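# Shut the kettle lid with two arms, then release

## Task

Push the kettle's lid down until it latches closed, keep the kettle upright, and finish with both arms clear of the kettle and of every other loose object.

## Robot and tools

ROBOT. Two six-joint arms with parallel grippers: left_arm (on the +y side) and right_arm. Calibrated base places in the scene frame: left_arm (-0.029, +0.231, +0.012) m, quat_wxyz (+1.000, 0, 0, -0.016); right_arm (-0.020, -0.242, +0.036) m, quat_wxyz (+1.000, 0, 0, -0.012). Cameras: cam_left_wrist and cam_right_wrist, each 672x504, mounted on the wrists.

FRAME. All hand positions, orientations and velocities are given in the scene frame: origin at table-top height midway between the nominal bases, +x out over the table, +z up, left_arm toward +y. Arm names do not match image sides. Printed hand poses may be off by a few centimetres, more at long reach. end_effector_position is the point between the finger pads, about 1 cm short of the tips; the fingers point along the gripper's +z and open along its y.

JOINT ORDER (used in every row and every per-joint list): wrist roll (joint6), elbow (joint3), wrist yaw (joint5), shoulder (joint2), wrist pitch (joint4), waist (joint1). Stated ranges in rad: waist -2.618..3.054, shoulder 0..3.142, elbow 0..3.142, wrist pitch -1.571..1.571, wrist yaw -1.571..1.571, wrist roll -2.094..2.094; true ends may differ by up to 0.059.

ROW FORMAT. One flat list of 14 numbers, each in [-1, 1], covering both arms: left_arm's six joints in the order above then its opening, followed by right_arm's six joints then its opening. Joint numbers are offsets (not poses) measured from the Joint targets at the start of the action or move, scaled so 1.0 = 2.224 rad for waist, shoulder, elbow and 8.485 rad for the three wrist joints. Openings are absolute: +1 fully open, -1 closed. Write 0 for an arm's joints to keep it where its targets are, and resend its current opening to leave the gripper alone (0 is a half-open command).

execute_actions(actions, cameras): actions is a list of actions; each action is a table of up to 15 rows, one per 1/30 s step, the last row held to fill 15 steps. Every row's offsets count from the targets at that action's start, not from the previous row; a following action starts from the updated targets. An action asking a joint to go more than 0.059 rad beyond its range is rejected for both arms. An empty list just reports state. cameras picks images: omitted/null/["all"] gives all, [] none.

move(target, speed, blend, opening_speed, blocking, cameras): target is one 14-number row or a list of up to 15 rows, every row's offsets counted from the same starting Joint targets. speed is the top rad/s of the joint with farthest to go (0.01 to 12.57, default 0.5), one value or one per target. blend (rad) rounds corners between listed targets. opening_speed (0.2 or more, per second on the -1..+1 scale) ramps the gripper command gradually; use a low value when squeezing something fragile. Paths last 0.5 to 10 s, joints move together so hands trace curves, and nothing avoids obstacles or the other arm. blocking=false returns after about 0.5 s while the move continues. The result adds a move: line such as done, off_target (resting more than 0.035 rad from target), moving, held or fault, possibly limits=held. done does not mean free of contact.

wait(seconds 0..10, cameras): lets time pass with the last commands held; a running move keeps going. stop(cameras): brakes a running move. zoom_image(camera, region=[x0,y0,x1,y1] pixels, at most 504x504): a closer look at the latest image of that camera. read_manual(section="licences"): licence text only. finished_scene(scene=1): ends the scene permanently.

RESULTS. Joint positions and Joint velocities list each arm's joints (rad, rad/s) plus finger-pad gap (m; 0.094 open). Joint targets are the base for your next offsets. grip_measured is the opening on the command scale (reads slightly wide when empty); grip_effort_nm is gripper motor effort, negative closing, and reads high even without a grasp. Joint torques include gravity and offsets; numbers 2, 4 and 6 wrap at ±28 N m. "joint sent to its limit" means a joint was clipped at its end; "joint command not followed" means the clearance check altered targets. Action results also list joint positions at sampled steps. "within noise" means the arm is still.

MOTION LIMITS. Each step a joint target can lead its measured angle by at most 0.339 rad (big joints) or 2.2 rad (wrist); targets moving the hand more than 200 mm are scaled back, so large moves need several actions or a move. Very small turns may not start. If an arm is pushing on something or got dragged, command targets back past its measured positions to relieve it.

CAUTIONS. Close the lid with gentle, slow contact; speed and pushing past the contact point both raise force. Do not tip, knock or shove the kettle or anything out of the work area; avoid slams and hard hits. Never let the arms collide or a gripper pinch the other's fingers. Camera cables touching an object count as touching it. Stretched or straining arms heat motors: MOTOR HOT at 75 °C, fold-away fault at 90 °C, collapse at 100 °C. Objects may occasionally be nudged by outside pushes. Before finishing, move both grippers clear so nothing touches the kettle and check the lid stays latched.

Each tool is called after ">>>" in YAML: its name, and indented under it one key for each argument.

## Session

>>> execute_actions:
  actions: []

Scene clock: 0.00 s.
left_arm: end_effector_position=(+0.1745, +0.1668, +0.3848) grip_measured=+1.000 grip_effort_nm=n/a end_effector_quat_wxyz=(+0.615, +0.055, +0.785, -0.040) | right_arm: end_effector_position=(+0.2296, -0.0822, +0.3017) grip_measured=+1.000 grip_effort_nm=n/a end_effector_quat_wxyz=(+0.522, -0.132, +0.813, +0.221)
Joint names: [wrist roll, elbow, wrist yaw, shoulder, wrist pitch, waist]
Joint positions: left_arm=[-0.234 1.106 -0.765 0.594 -0.851 -0.898 0.094] | right_arm=[0.244 0.729 0.011 0.715 -0.381 0.598 0.094]
Joint velocities: within noise
Joint torques (N m): no reading
Heat: left arm: 41 °C; right arm: 30 °C.
Joint targets: left_arm=[-0.234 1.114 -0.773 0.592 -0.852 -0.898] | right_arm=[0.244 0.741 0.012 0.708 -0.379 0.599]
Tool commands: left_gripper/opening=+1.0 right_gripper/opening=+1.0

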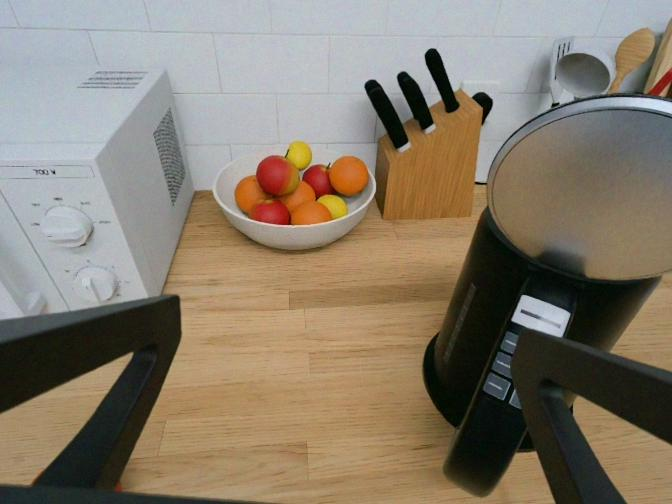

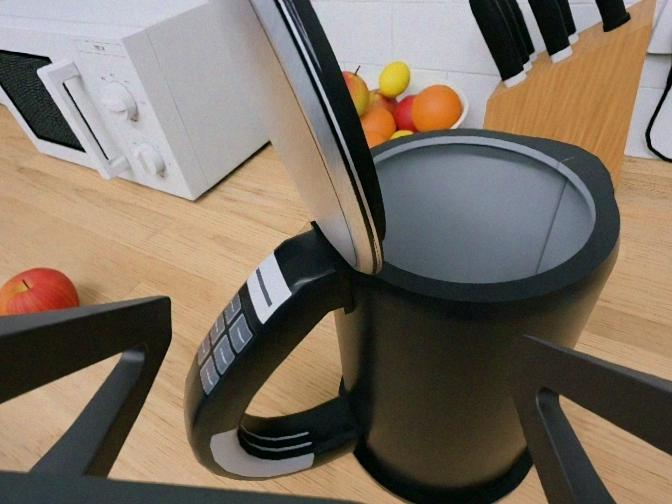

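>>> move:
  target: [0.03936, 0.06025, 0.0911, 0.14523, 0.01402, 0.1394, -1, -0.01697, 0.02653, -0.0014, -0.0935, -0.03194, -0.0355, 1]
  speed: 0.6

Scene clock: 107.30 s.
left_arm: end_effector_position=(+0.2145, +0.0579, +0.3616) grip_measured=-0.987 grip_effort_nm=-0.725 end_effector_quat_wxyz=(+0.514, +0.296, +0.793, -0.137) | right_arm: end_effector_position=(+0.1928, -0.1259, +0.3084) grip_measured=+1.000 grip_effort_nm=-0.007 end_effector_quat_wxyz=(+0.532, -0.160, +0.815, +0.164)
Joint names: [wrist roll, elbow, wrist yaw, shoulder, wrist pitch, waist]
Joint positions: left_arm=[0.093 1.213 -0.006 0.912 -0.75 -0.594 0.001] | right_arm=[0.11 0.764 0.008 0.514 -0.639 0.527 0.094]
Joint velocities: within noise
Joint torques (N m): left_arm=[0.03 9.14 0.04 -0.55 2.04 0.58] | right_arm=[-0.11 8.05 -0.04 0.28 1.51 -0.59]
Heat: left arm: 41 °C; right arm: 32 °C.
Joint targets: left_arm=[0.100 1.248 -0.001 0.915 -0.733 -0.588] | right_arm=[0.100 0.800 0.000 0.500 -0.650 0.520]
move: off_target (right_arm); right_arm: the elbow is farthest, 0.036 rad from its target

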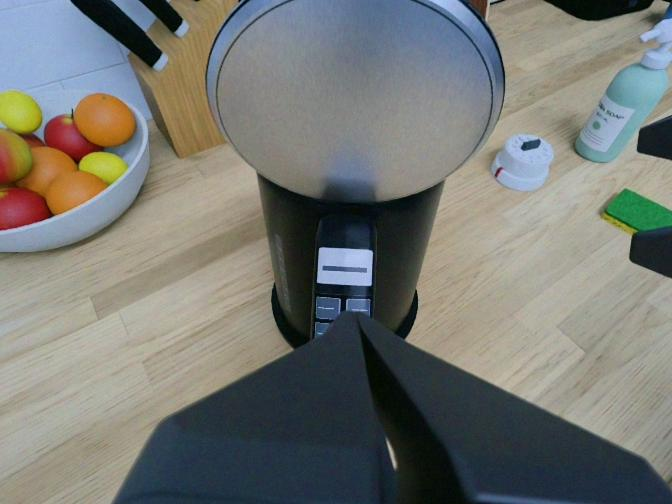

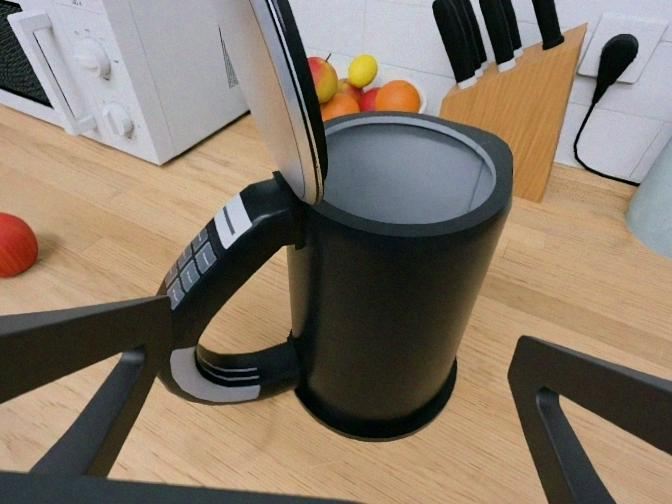

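>>> move:
  target: [0, 0.0719, 0, 0.1272, 0.01438, 0, -1, 0, 0, 0, 0, 0, 0, 1]
  speed: 0.4

Scene clock: 250.60 s.
left_arm: end_effector_position=(+0.2777, +0.0121, +0.3709) grip_measured=-0.987 grip_effort_nm=-0.720 end_effector_quat_wxyz=(+0.514, +0.297, +0.793, -0.137) | right_arm: end_effector_position=(+0.1927, -0.1259, +0.3082) grip_measured=+1.000 grip_effort_nm=-0.002 end_effector_quat_wxyz=(+0.532, -0.160, +0.815, +0.164)
Joint names: [wrist roll, elbow, wrist yaw, shoulder, wrist pitch, waist]
Joint positions: left_arm=[0.094 1.371 -0.006 1.192 -0.628 -0.594 0.001] | right_arm=[0.109 0.764 0.008 0.514 -0.639 0.527 0.094]
Joint velocities: within noise
Joint torques (N m): left_arm=[0.06 9.52 0.02 -2.62 2.02 0.62] | right_arm=[-0.12 8.1 -0.06 0.34 1.5 -0.58]
Heat: left arm: 41 °C; right arm: 32 °C.
Joint targets: left_arm=[0.100 1.408 -0.001 1.197 -0.611 -0.588] | right_arm=[0.100 0.800 0.000 0.500 -0.650 0.520]
move: off_target (left_arm, right_arm); left_arm: the elbow is farthest, 0.037 rad from its target; right_arm: the elbow is farthest, 0.036 rad from its target

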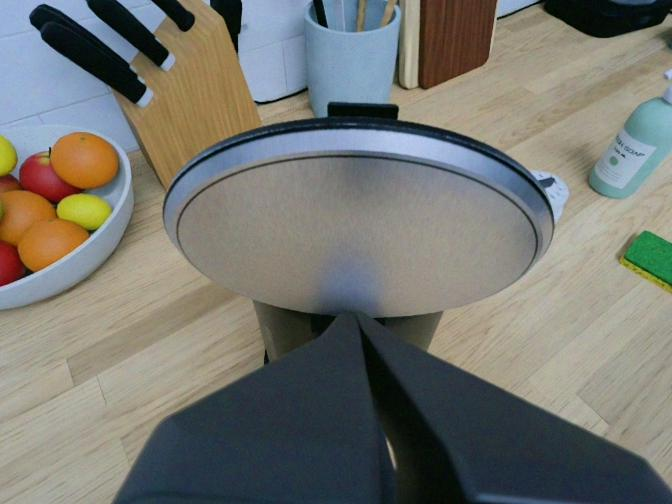

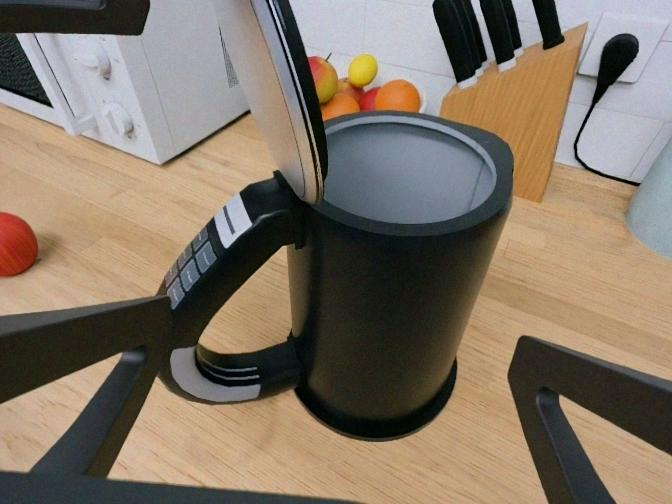

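>>> move:
  target:
    - [0, 0.0760, 0, 0.0526, -0.00636, 0, -1, 0, 0, 0, 0, 0.012, 0, 1]
    - [0, 0.1578, 0, 0.1183, -0.0165, 0, -1, 0, 0, 0, 0, 0.0236, 0, 1]
  speed: 0.3
  blend: 0.03

Scene clock: 317.77 s.
left_arm: end_effector_position=(+0.3194, -0.0183, +0.4085) grip_measured=-0.987 grip_effort_nm=-0.725 end_effector_quat_wxyz=(+0.510, +0.298, +0.795, -0.137) | right_arm: end_effector_position=(+0.2036, -0.1199, +0.3472) grip_measured=+1.000 grip_effort_nm=-0.002 end_effector_quat_wxyz=(+0.595, -0.150, +0.768, +0.185)
Joint names: [wrist roll, elbow, wrist yaw, shoulder, wrist pitch, waist]
Joint positions: left_arm=[0.094 1.725 -0.004 1.444 -0.74 -0.594 0.001] | right_arm=[0.109 0.764 0.008 0.514 -0.475 0.527 0.094]
Joint velocities: within noise
Joint torques (N m): left_arm=[0.05 8.98 0.01 -3.66 1.72 0.65] | right_arm=[-0.13 8.08 -0.05 0.23 1.92 -0.61]
Heat: left arm: 40 °C; right arm: 32 °C.
Joint targets: left_arm=[0.100 1.759 -0.001 1.461 -0.751 -0.588] | right_arm=[0.100 0.800 0.000 0.500 -0.450 0.520]
move: off_target (right_arm); right_arm: the elbow is farthest, 0.036 rad from its target

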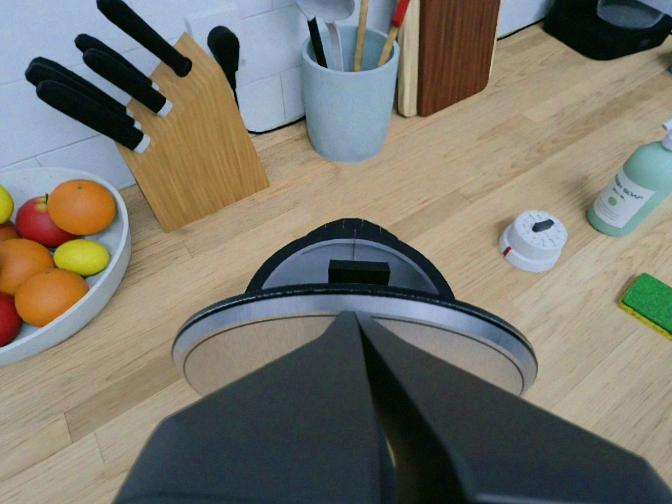

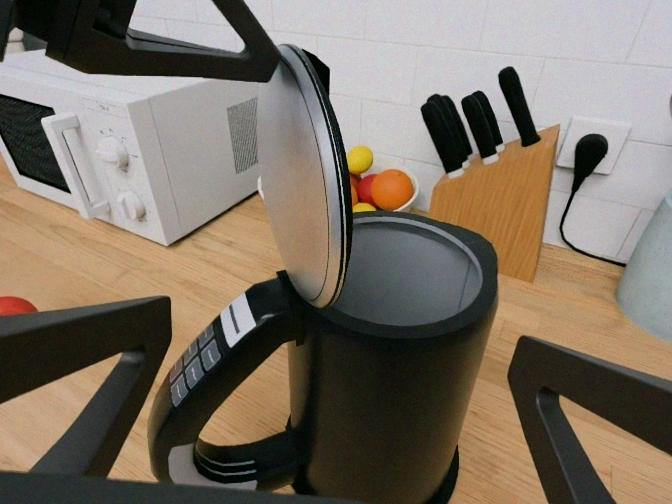

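>>> move:
  target:
    - [0, 0.1085, 0, 0.0924, -0.0185, 0, -1, 0, 0, 0, 0, 0, 0, 1]
    - [0, 0.1923, 0, 0.1670, -0.0291, 0, -1, 0, 0, 0, 0, 0, 0, 1]
  speed: 0.3
  blend: 0.03

Scene clock: 338.47 s.
left_arm: end_effector_position=(+0.3716, -0.0564, +0.3842) grip_measured=-0.987 grip_effort_nm=-0.725 end_effector_quat_wxyz=(+0.442, +0.312, +0.832, -0.119) | right_arm: end_effector_position=(+0.2036, -0.1199, +0.3474) grip_measured=+1.000 grip_effort_nm=-0.007 end_effector_quat_wxyz=(+0.595, -0.150, +0.767, +0.185)
Joint names: [wrist roll, elbow, wrist yaw, shoulder, wrist pitch, waist]
Joint positions: left_arm=[0.094 2.159 -0.003 1.806 -0.973 -0.594 0.001] | right_arm=[0.109 0.764 0.008 0.514 -0.474 0.527 0.094]
Joint velocities: within noise
Joint torques (N m): left_arm=[0.05 8.24 -0.01 -5.61 1.48 0.55] | right_arm=[-0.13 8.12 -0.05 0.25 1.87 -0.61]
Heat: left arm: 41 °C; right arm: 32 °C.
Joint targets: left_arm=[0.100 2.187 -0.001 1.832 -0.998 -0.588] | right_arm=[0.100 0.800 0.000 0.500 -0.450 0.520]
move: off_target (right_arm); right_arm: the elbow is farthest, 0.036 rad from its target

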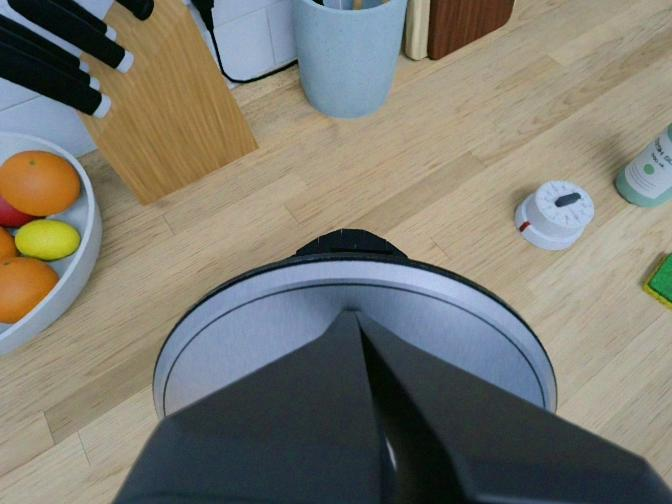

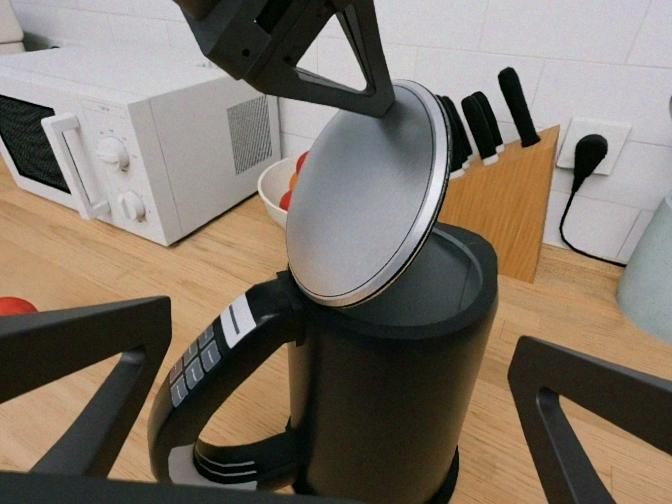

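>>> move:
  target:
    - [0, 0.0216, 0, 0.0477, -0.0026, 0, -1, 0, 0, 0, 0, 0, 0, 1]
    - [0, 0.0265, 0, 0.0728, -0.0034, 0, -1, 0, 0, 0, 0, 0, 0, 1]
  speed: 0.13
  blend: 0.02

Scene clock: 363.30 s.
left_arm: end_effector_position=(+0.4002, -0.0770, +0.3310) grip_measured=-0.987 grip_effort_nm=-0.725 end_effector_quat_wxyz=(+0.396, +0.321, +0.854, -0.106) | right_arm: end_effector_position=(+0.2036, -0.1199, +0.3474) grip_measured=+1.000 grip_effort_nm=-0.002 end_effector_quat_wxyz=(+0.595, -0.150, +0.767, +0.185)
Joint names: [wrist roll, elbow, wrist yaw, shoulder, wrist pitch, waist]
Joint positions: left_arm=[0.094 2.223 -0.003 1.962 -0.985 -0.594 0.001] | right_arm=[0.109 0.764 0.008 0.514 -0.474 0.527 0.094]
Joint velocities: within noise
Joint torques (N m): left_arm=[0.06 8.08 -0.01 -6.67 1.17 0.55] | right_arm=[-0.12 8.12 -0.05 0.28 1.87 -0.57]
Heat: left arm: 41 °C; right arm: 32 °C.
Joint targets: left_arm=[0.100 2.246 -0.001 1.994 -1.026 -0.588] | right_arm=[0.100 0.800 0.000 0.500 -0.450 0.520]
move: off_target (left_arm, right_arm); left_arm: the wrist pitch is farthest, 0.042 rad from its target; right_arm: the elbow is farthest, 0.036 rad from its target

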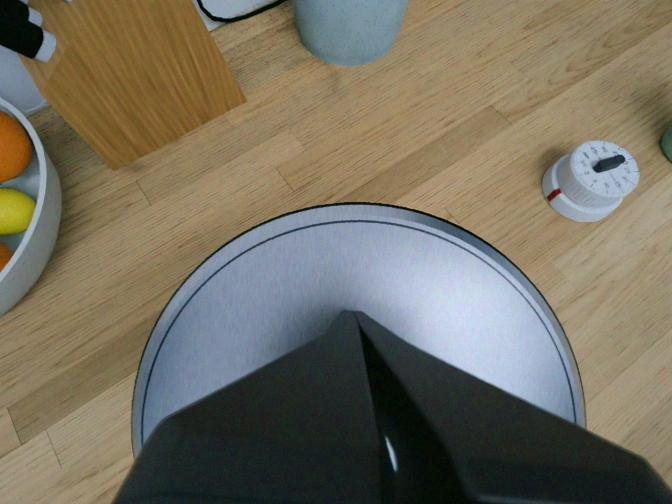

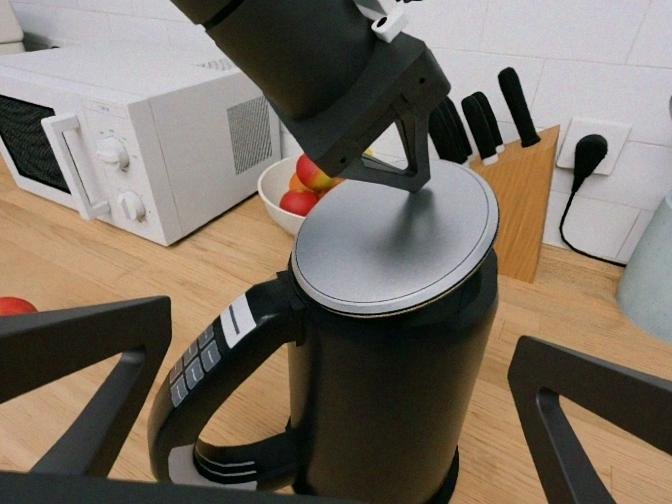

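>>> move:
  target: [0, -0.0211, 0, 0.0112, -0.0004, 0, -1, 0, 0, 0, 0, 0, 0, 1]
  speed: 0.06

Scene clock: 374.93 s.
left_arm: end_effector_position=(+0.4035, -0.0794, +0.3198) grip_measured=-0.987 grip_effort_nm=-0.725 end_effector_quat_wxyz=(+0.386, +0.322, +0.858, -0.104) | right_arm: end_effector_position=(+0.2036, -0.1199, +0.3474) grip_measured=+1.000 grip_effort_nm=-0.002 end_effector_quat_wxyz=(+0.595, -0.150, +0.767, +0.185)
Joint names: [wrist roll, elbow, wrist yaw, shoulder, wrist pitch, waist]
Joint positions: left_arm=[0.094 2.223 -0.003 1.984 -0.986 -0.594 0.001] | right_arm=[0.109 0.764 0.008 0.514 -0.474 0.527 0.094]
Joint velocities: within noise
Joint torques (N m): left_arm=[0.05 4.45 -0.02 -6.58 1.12 0.62] | right_arm=[-0.11 8.1 -0.05 0.23 1.86 -0.58]
Heat: left arm: 41 °C; right arm: 32 °C.
Joint targets: left_arm=[0.100 2.199 -0.001 2.019 -1.030 -0.588] | right_arm=[0.099 0.800 0.000 0.500 -0.450 0.520]
move: off_target (left_arm, right_arm); left_arm: the wrist pitch is farthest, 0.044 rad from its target; right_arm: the elbow is farthest, 0.036 rad from its target

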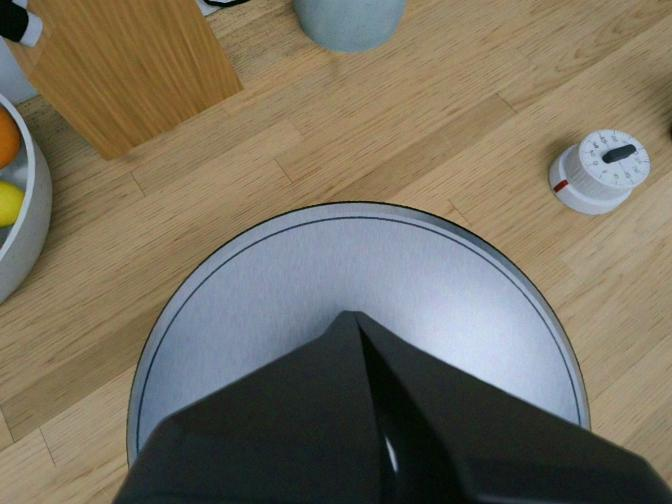

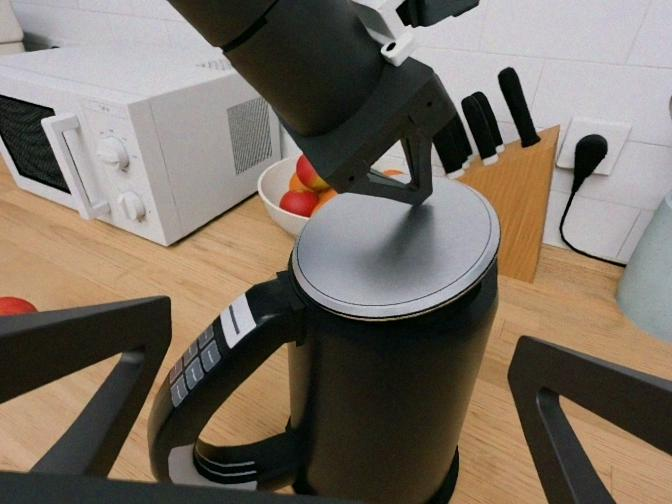

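>>> zoom_image:
  camera: "cam_right_wrist"
  region: [260, 150, 540, 360]

Scaled by 1.800.

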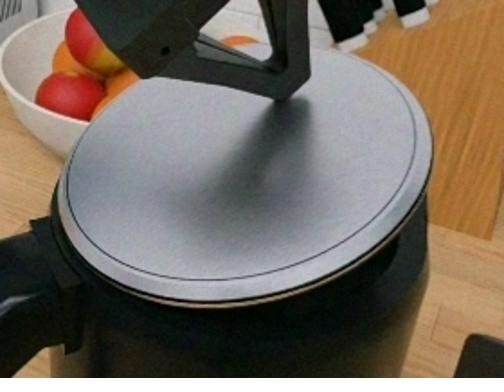

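>>> move:
  target: [0, -0.018, 0, 0.009, 0, 0, -1, 0, 0, 0, 0, 0, 0, 1]
  speed: 0.06

Scene clock: 385.50 s.
left_arm: end_effector_position=(+0.4037, -0.0795, +0.2986) grip_measured=-0.987 grip_effort_nm=-0.720 end_effector_quat_wxyz=(+0.365, +0.326, +0.867, -0.098) | right_arm: end_effector_position=(+0.2036, -0.1199, +0.3474) grip_measured=+1.000 grip_effort_nm=-0.002 end_effector_quat_wxyz=(+0.595, -0.150, +0.767, +0.185)
Joint names: [wrist roll, elbow, wrist yaw, shoulder, wrist pitch, waist]
Joint positions: left_arm=[0.094 2.187 -0.003 1.998 -0.986 -0.594 0.001] | right_arm=[0.109 0.764 0.008 0.514 -0.474 0.527 0.094]
Joint velocities: within noise
Joint torques (N m): left_arm=[0.06 4.14 -0.01 -6.35 1.08 0.64] | right_arm=[-0.12 8.13 -0.05 0.21 1.87 -0.61]
Heat: left arm: 40 °C; right arm: 32 °C.
Joint targets: left_arm=[0.100 2.159 -0.001 2.039 -1.030 -0.588] | right_arm=[0.099 0.800 0.000 0.500 -0.450 0.520]
move: off_target (left_arm, right_arm); left_arm: the wrist pitch is farthest, 0.044 rad from its target; right_arm: the elbow is farthest, 0.036 rad from its target

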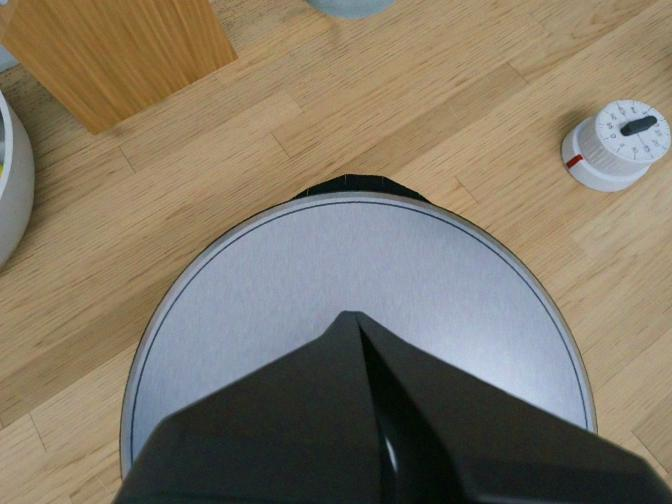

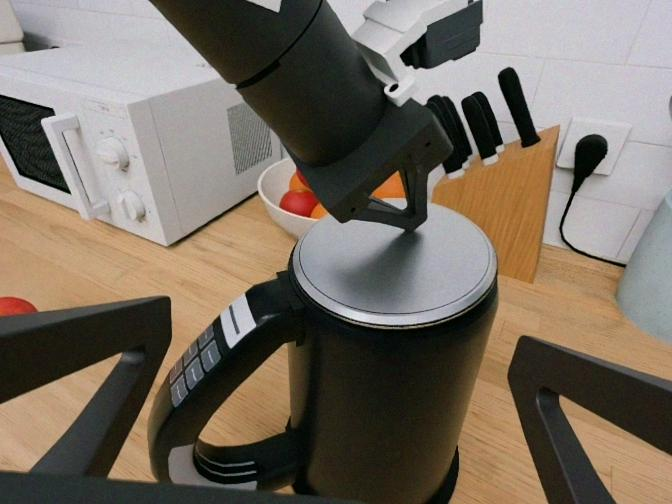

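>>> zoom_image:
  camera: "cam_right_wrist"
  region: [260, 150, 540, 360]

Scaled by 1.800.

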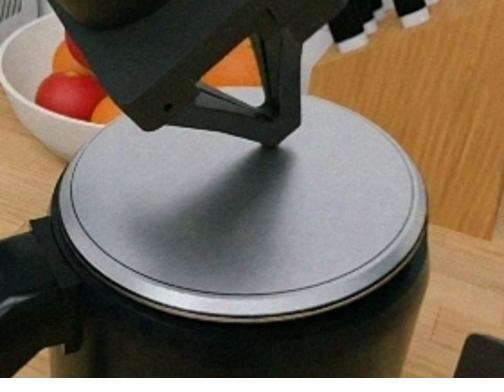

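>>> move:
  target: [0, -0.022, 0, 0.012, 0, 0, -1, 0, 0, 0, 0, 0, 0, 1]
  speed: 0.08

>>> zoom_image:
  camera: "cam_right_wrist"
  region: [260, 150, 540, 360]

Scene clock: 393.27 s.
left_arm: end_effector_position=(+0.4059, -0.0812, +0.2885) grip_measured=-0.987 grip_effort_nm=-0.725 end_effector_quat_wxyz=(+0.361, +0.326, +0.868, -0.097) | right_arm: end_effector_position=(+0.2036, -0.1199, +0.3474) grip_measured=+1.000 grip_effort_nm=0.002 end_effector_quat_wxyz=(+0.595, -0.150, +0.767, +0.185)
Joint names: [wrist roll, elbow, wrist yaw, shoulder, wrist pitch, waist]
Joint positions: left_arm=[0.094 2.154 -0.003 2 -0.958 -0.594 0.001] | right_arm=[0.109 0.764 0.008 0.514 -0.474 0.527 0.094]
Joint velocities: within noise
Joint torques (N m): left_arm=[0.03 3.1 -0.02 -4.75 0.78 0.59] | right_arm=[-0.11 8.13 -0.04 0.28 1.86 -0.62]
Heat: left arm: 40 °C; right arm: 32 °C.
Joint targets: left_arm=[0.100 2.110 -0.001 2.066 -1.030 -0.588] | right_arm=[0.099 0.800 0.000 0.500 -0.450 0.520]
move: off_target (left_arm, right_arm); left_arm: the wrist pitch is farthest, 0.072 rad from its target; right_arm: the elbow is farthest, 0.036 rad from its target

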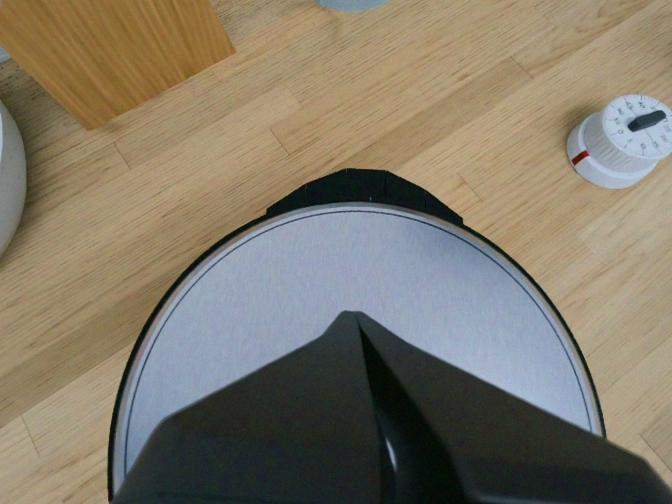

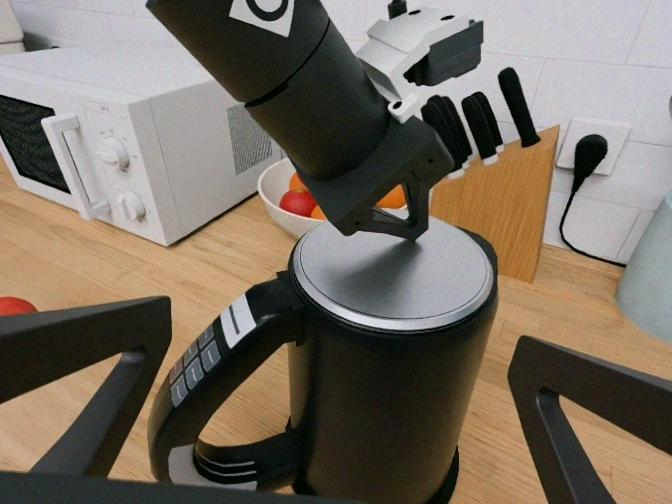

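Scaled by 1.800.

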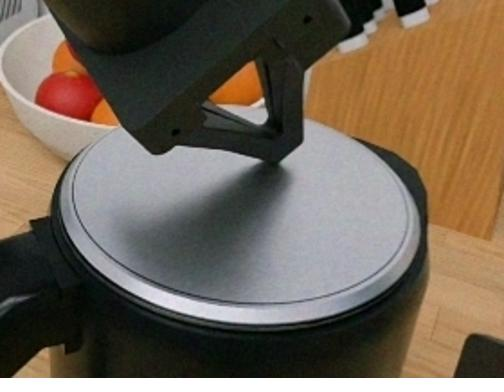

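>>> move:
  target: [0, -0.022, 0, 0.013, 0, 0, -1, 0, 0, 0, 0, 0, 0, 1]
  speed: 0.1

>>> zoom_image:
  camera: "cam_right_wrist"
  region: [260, 150, 540, 360]

Scene clock: 398.43 s.
left_arm: end_effector_position=(+0.4113, -0.0851, +0.2862) grip_measured=-0.987 grip_effort_nm=-0.720 end_effector_quat_wxyz=(+0.371, +0.325, +0.864, -0.100) | right_arm: end_effector_position=(+0.2036, -0.1199, +0.3474) grip_measured=+1.000 grip_effort_nm=-0.007 end_effector_quat_wxyz=(+0.595, -0.150, +0.767, +0.185)
Joint names: [wrist roll, elbow, wrist yaw, shoulder, wrist pitch, waist]
Joint positions: left_arm=[0.094 2.126 -0.003 2 -0.908 -0.594 0.001] | right_arm=[0.109 0.764 0.008 0.514 -0.474 0.527 0.094]
Joint velocities: within noise
Joint torques (N m): left_arm=[0.07 1.59 -0.03 -2.74 0.28 0.65] | right_arm=[-0.11 8.09 -0.04 0.24 1.85 -0.58]
Heat: left arm: 39 °C; right arm: 32 °C.
Joint targets: left_arm=[0.100 2.061 -0.001 2.094 -1.030 -0.588] | right_arm=[0.100 0.800 0.000 0.500 -0.450 0.520]
move: off_target (left_arm, right_arm); left_arm: the wrist pitch is farthest, 0.122 rad from its target; right_arm: the elbow is farthest, 0.036 rad from its target

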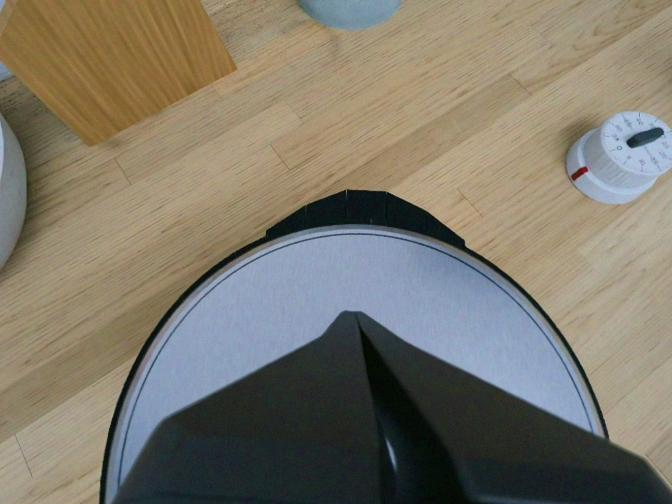

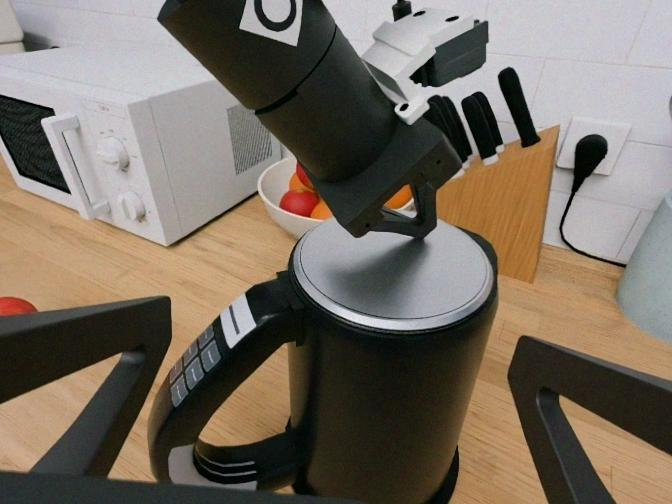

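Scaled by 1.800.

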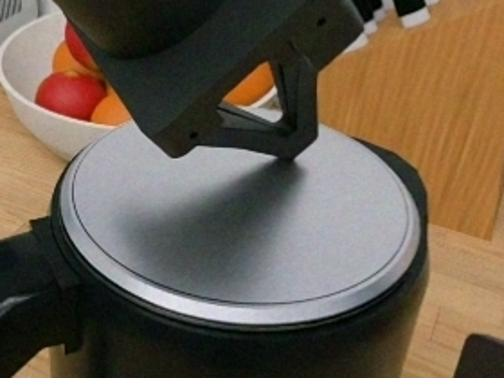

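>>> move:
  target:
    - [0, 0.022, 0, -0.025, 0, 0, -1, 0, 0, 0, 0, 0, 0, 1]
    - [0, 0.085, 0, -0.1097, 0.0035, 0, -1, 0, 0, 0, 0, 0, 0, 1]
  speed: 0.25
  blend: 0.02

>>> zoom_image:
  camera: "cam_right_wrist"
  region: [260, 150, 540, 360]

Scene clock: 407.93 s.
left_arm: end_effector_position=(+0.3841, -0.0655, +0.3777) grip_measured=-0.987 grip_effort_nm=-0.720 end_effector_quat_wxyz=(+0.437, +0.313, +0.835, -0.118) | right_arm: end_effector_position=(+0.2036, -0.1199, +0.3474) grip_measured=+1.000 grip_effort_nm=-0.012 end_effector_quat_wxyz=(+0.595, -0.150, +0.767, +0.185)
Joint names: [wrist roll, elbow, wrist yaw, shoulder, wrist pitch, waist]
Joint positions: left_arm=[0.094 2.23 -0.003 1.874 -0.987 -0.594 0.001] | right_arm=[0.109 0.764 0.008 0.514 -0.474 0.527 0.094]
Joint velocities: within noise
Joint torques (N m): left_arm=[0.05 7.57 -0.01 -9.85 1.58 0.55] | right_arm=[-0.12 8.1 -0.06 0.23 1.87 -0.59]
Heat: left arm: 39 °C; right arm: 32 °C.
Joint targets: left_arm=[0.100 2.250 -0.001 1.851 -1.000 -0.588] | right_arm=[0.100 0.800 0.000 0.500 -0.450 0.520]
move: off_target (right_arm); right_arm: the elbow is farthest, 0.036 rad from its target

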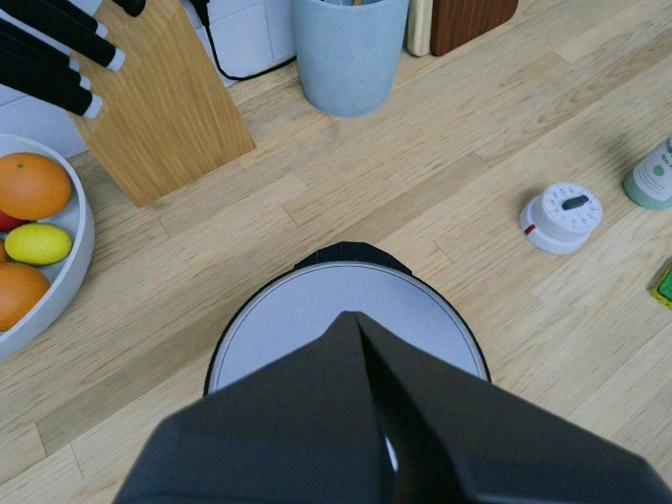

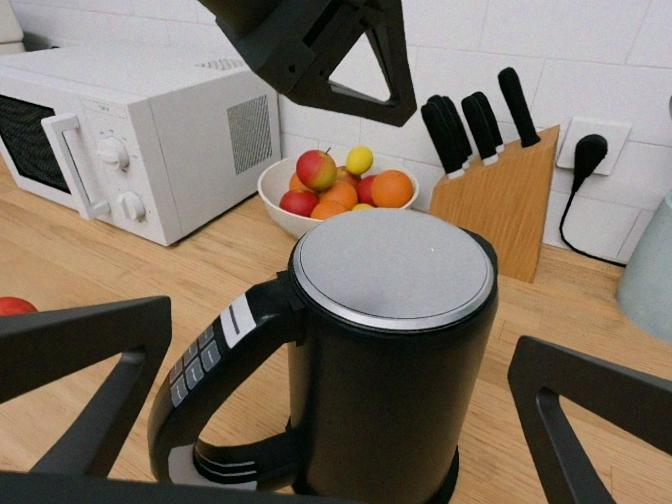

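Scaled by 1.800.

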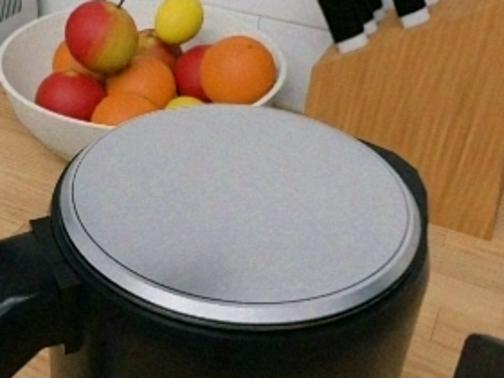

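>>> zoom_image:
  camera: "cam_right_wrist"
  region: [280, 200, 510, 345]

>>> zoom_image:
  camera: "cam_left_wrist"
  region: [190, 220, 510, 400]

Scaled by 2.191.

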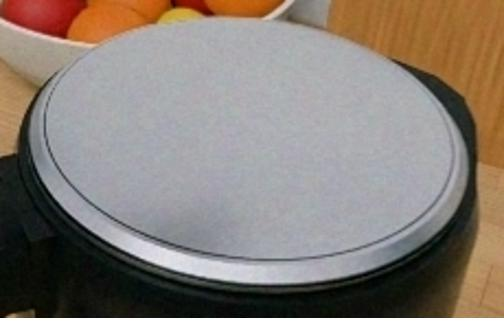

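Scaled by 1.575.

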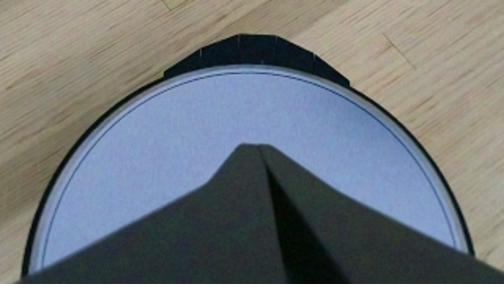

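>>> finished_scene:
  scene: 1

The scene is finished: the task was done.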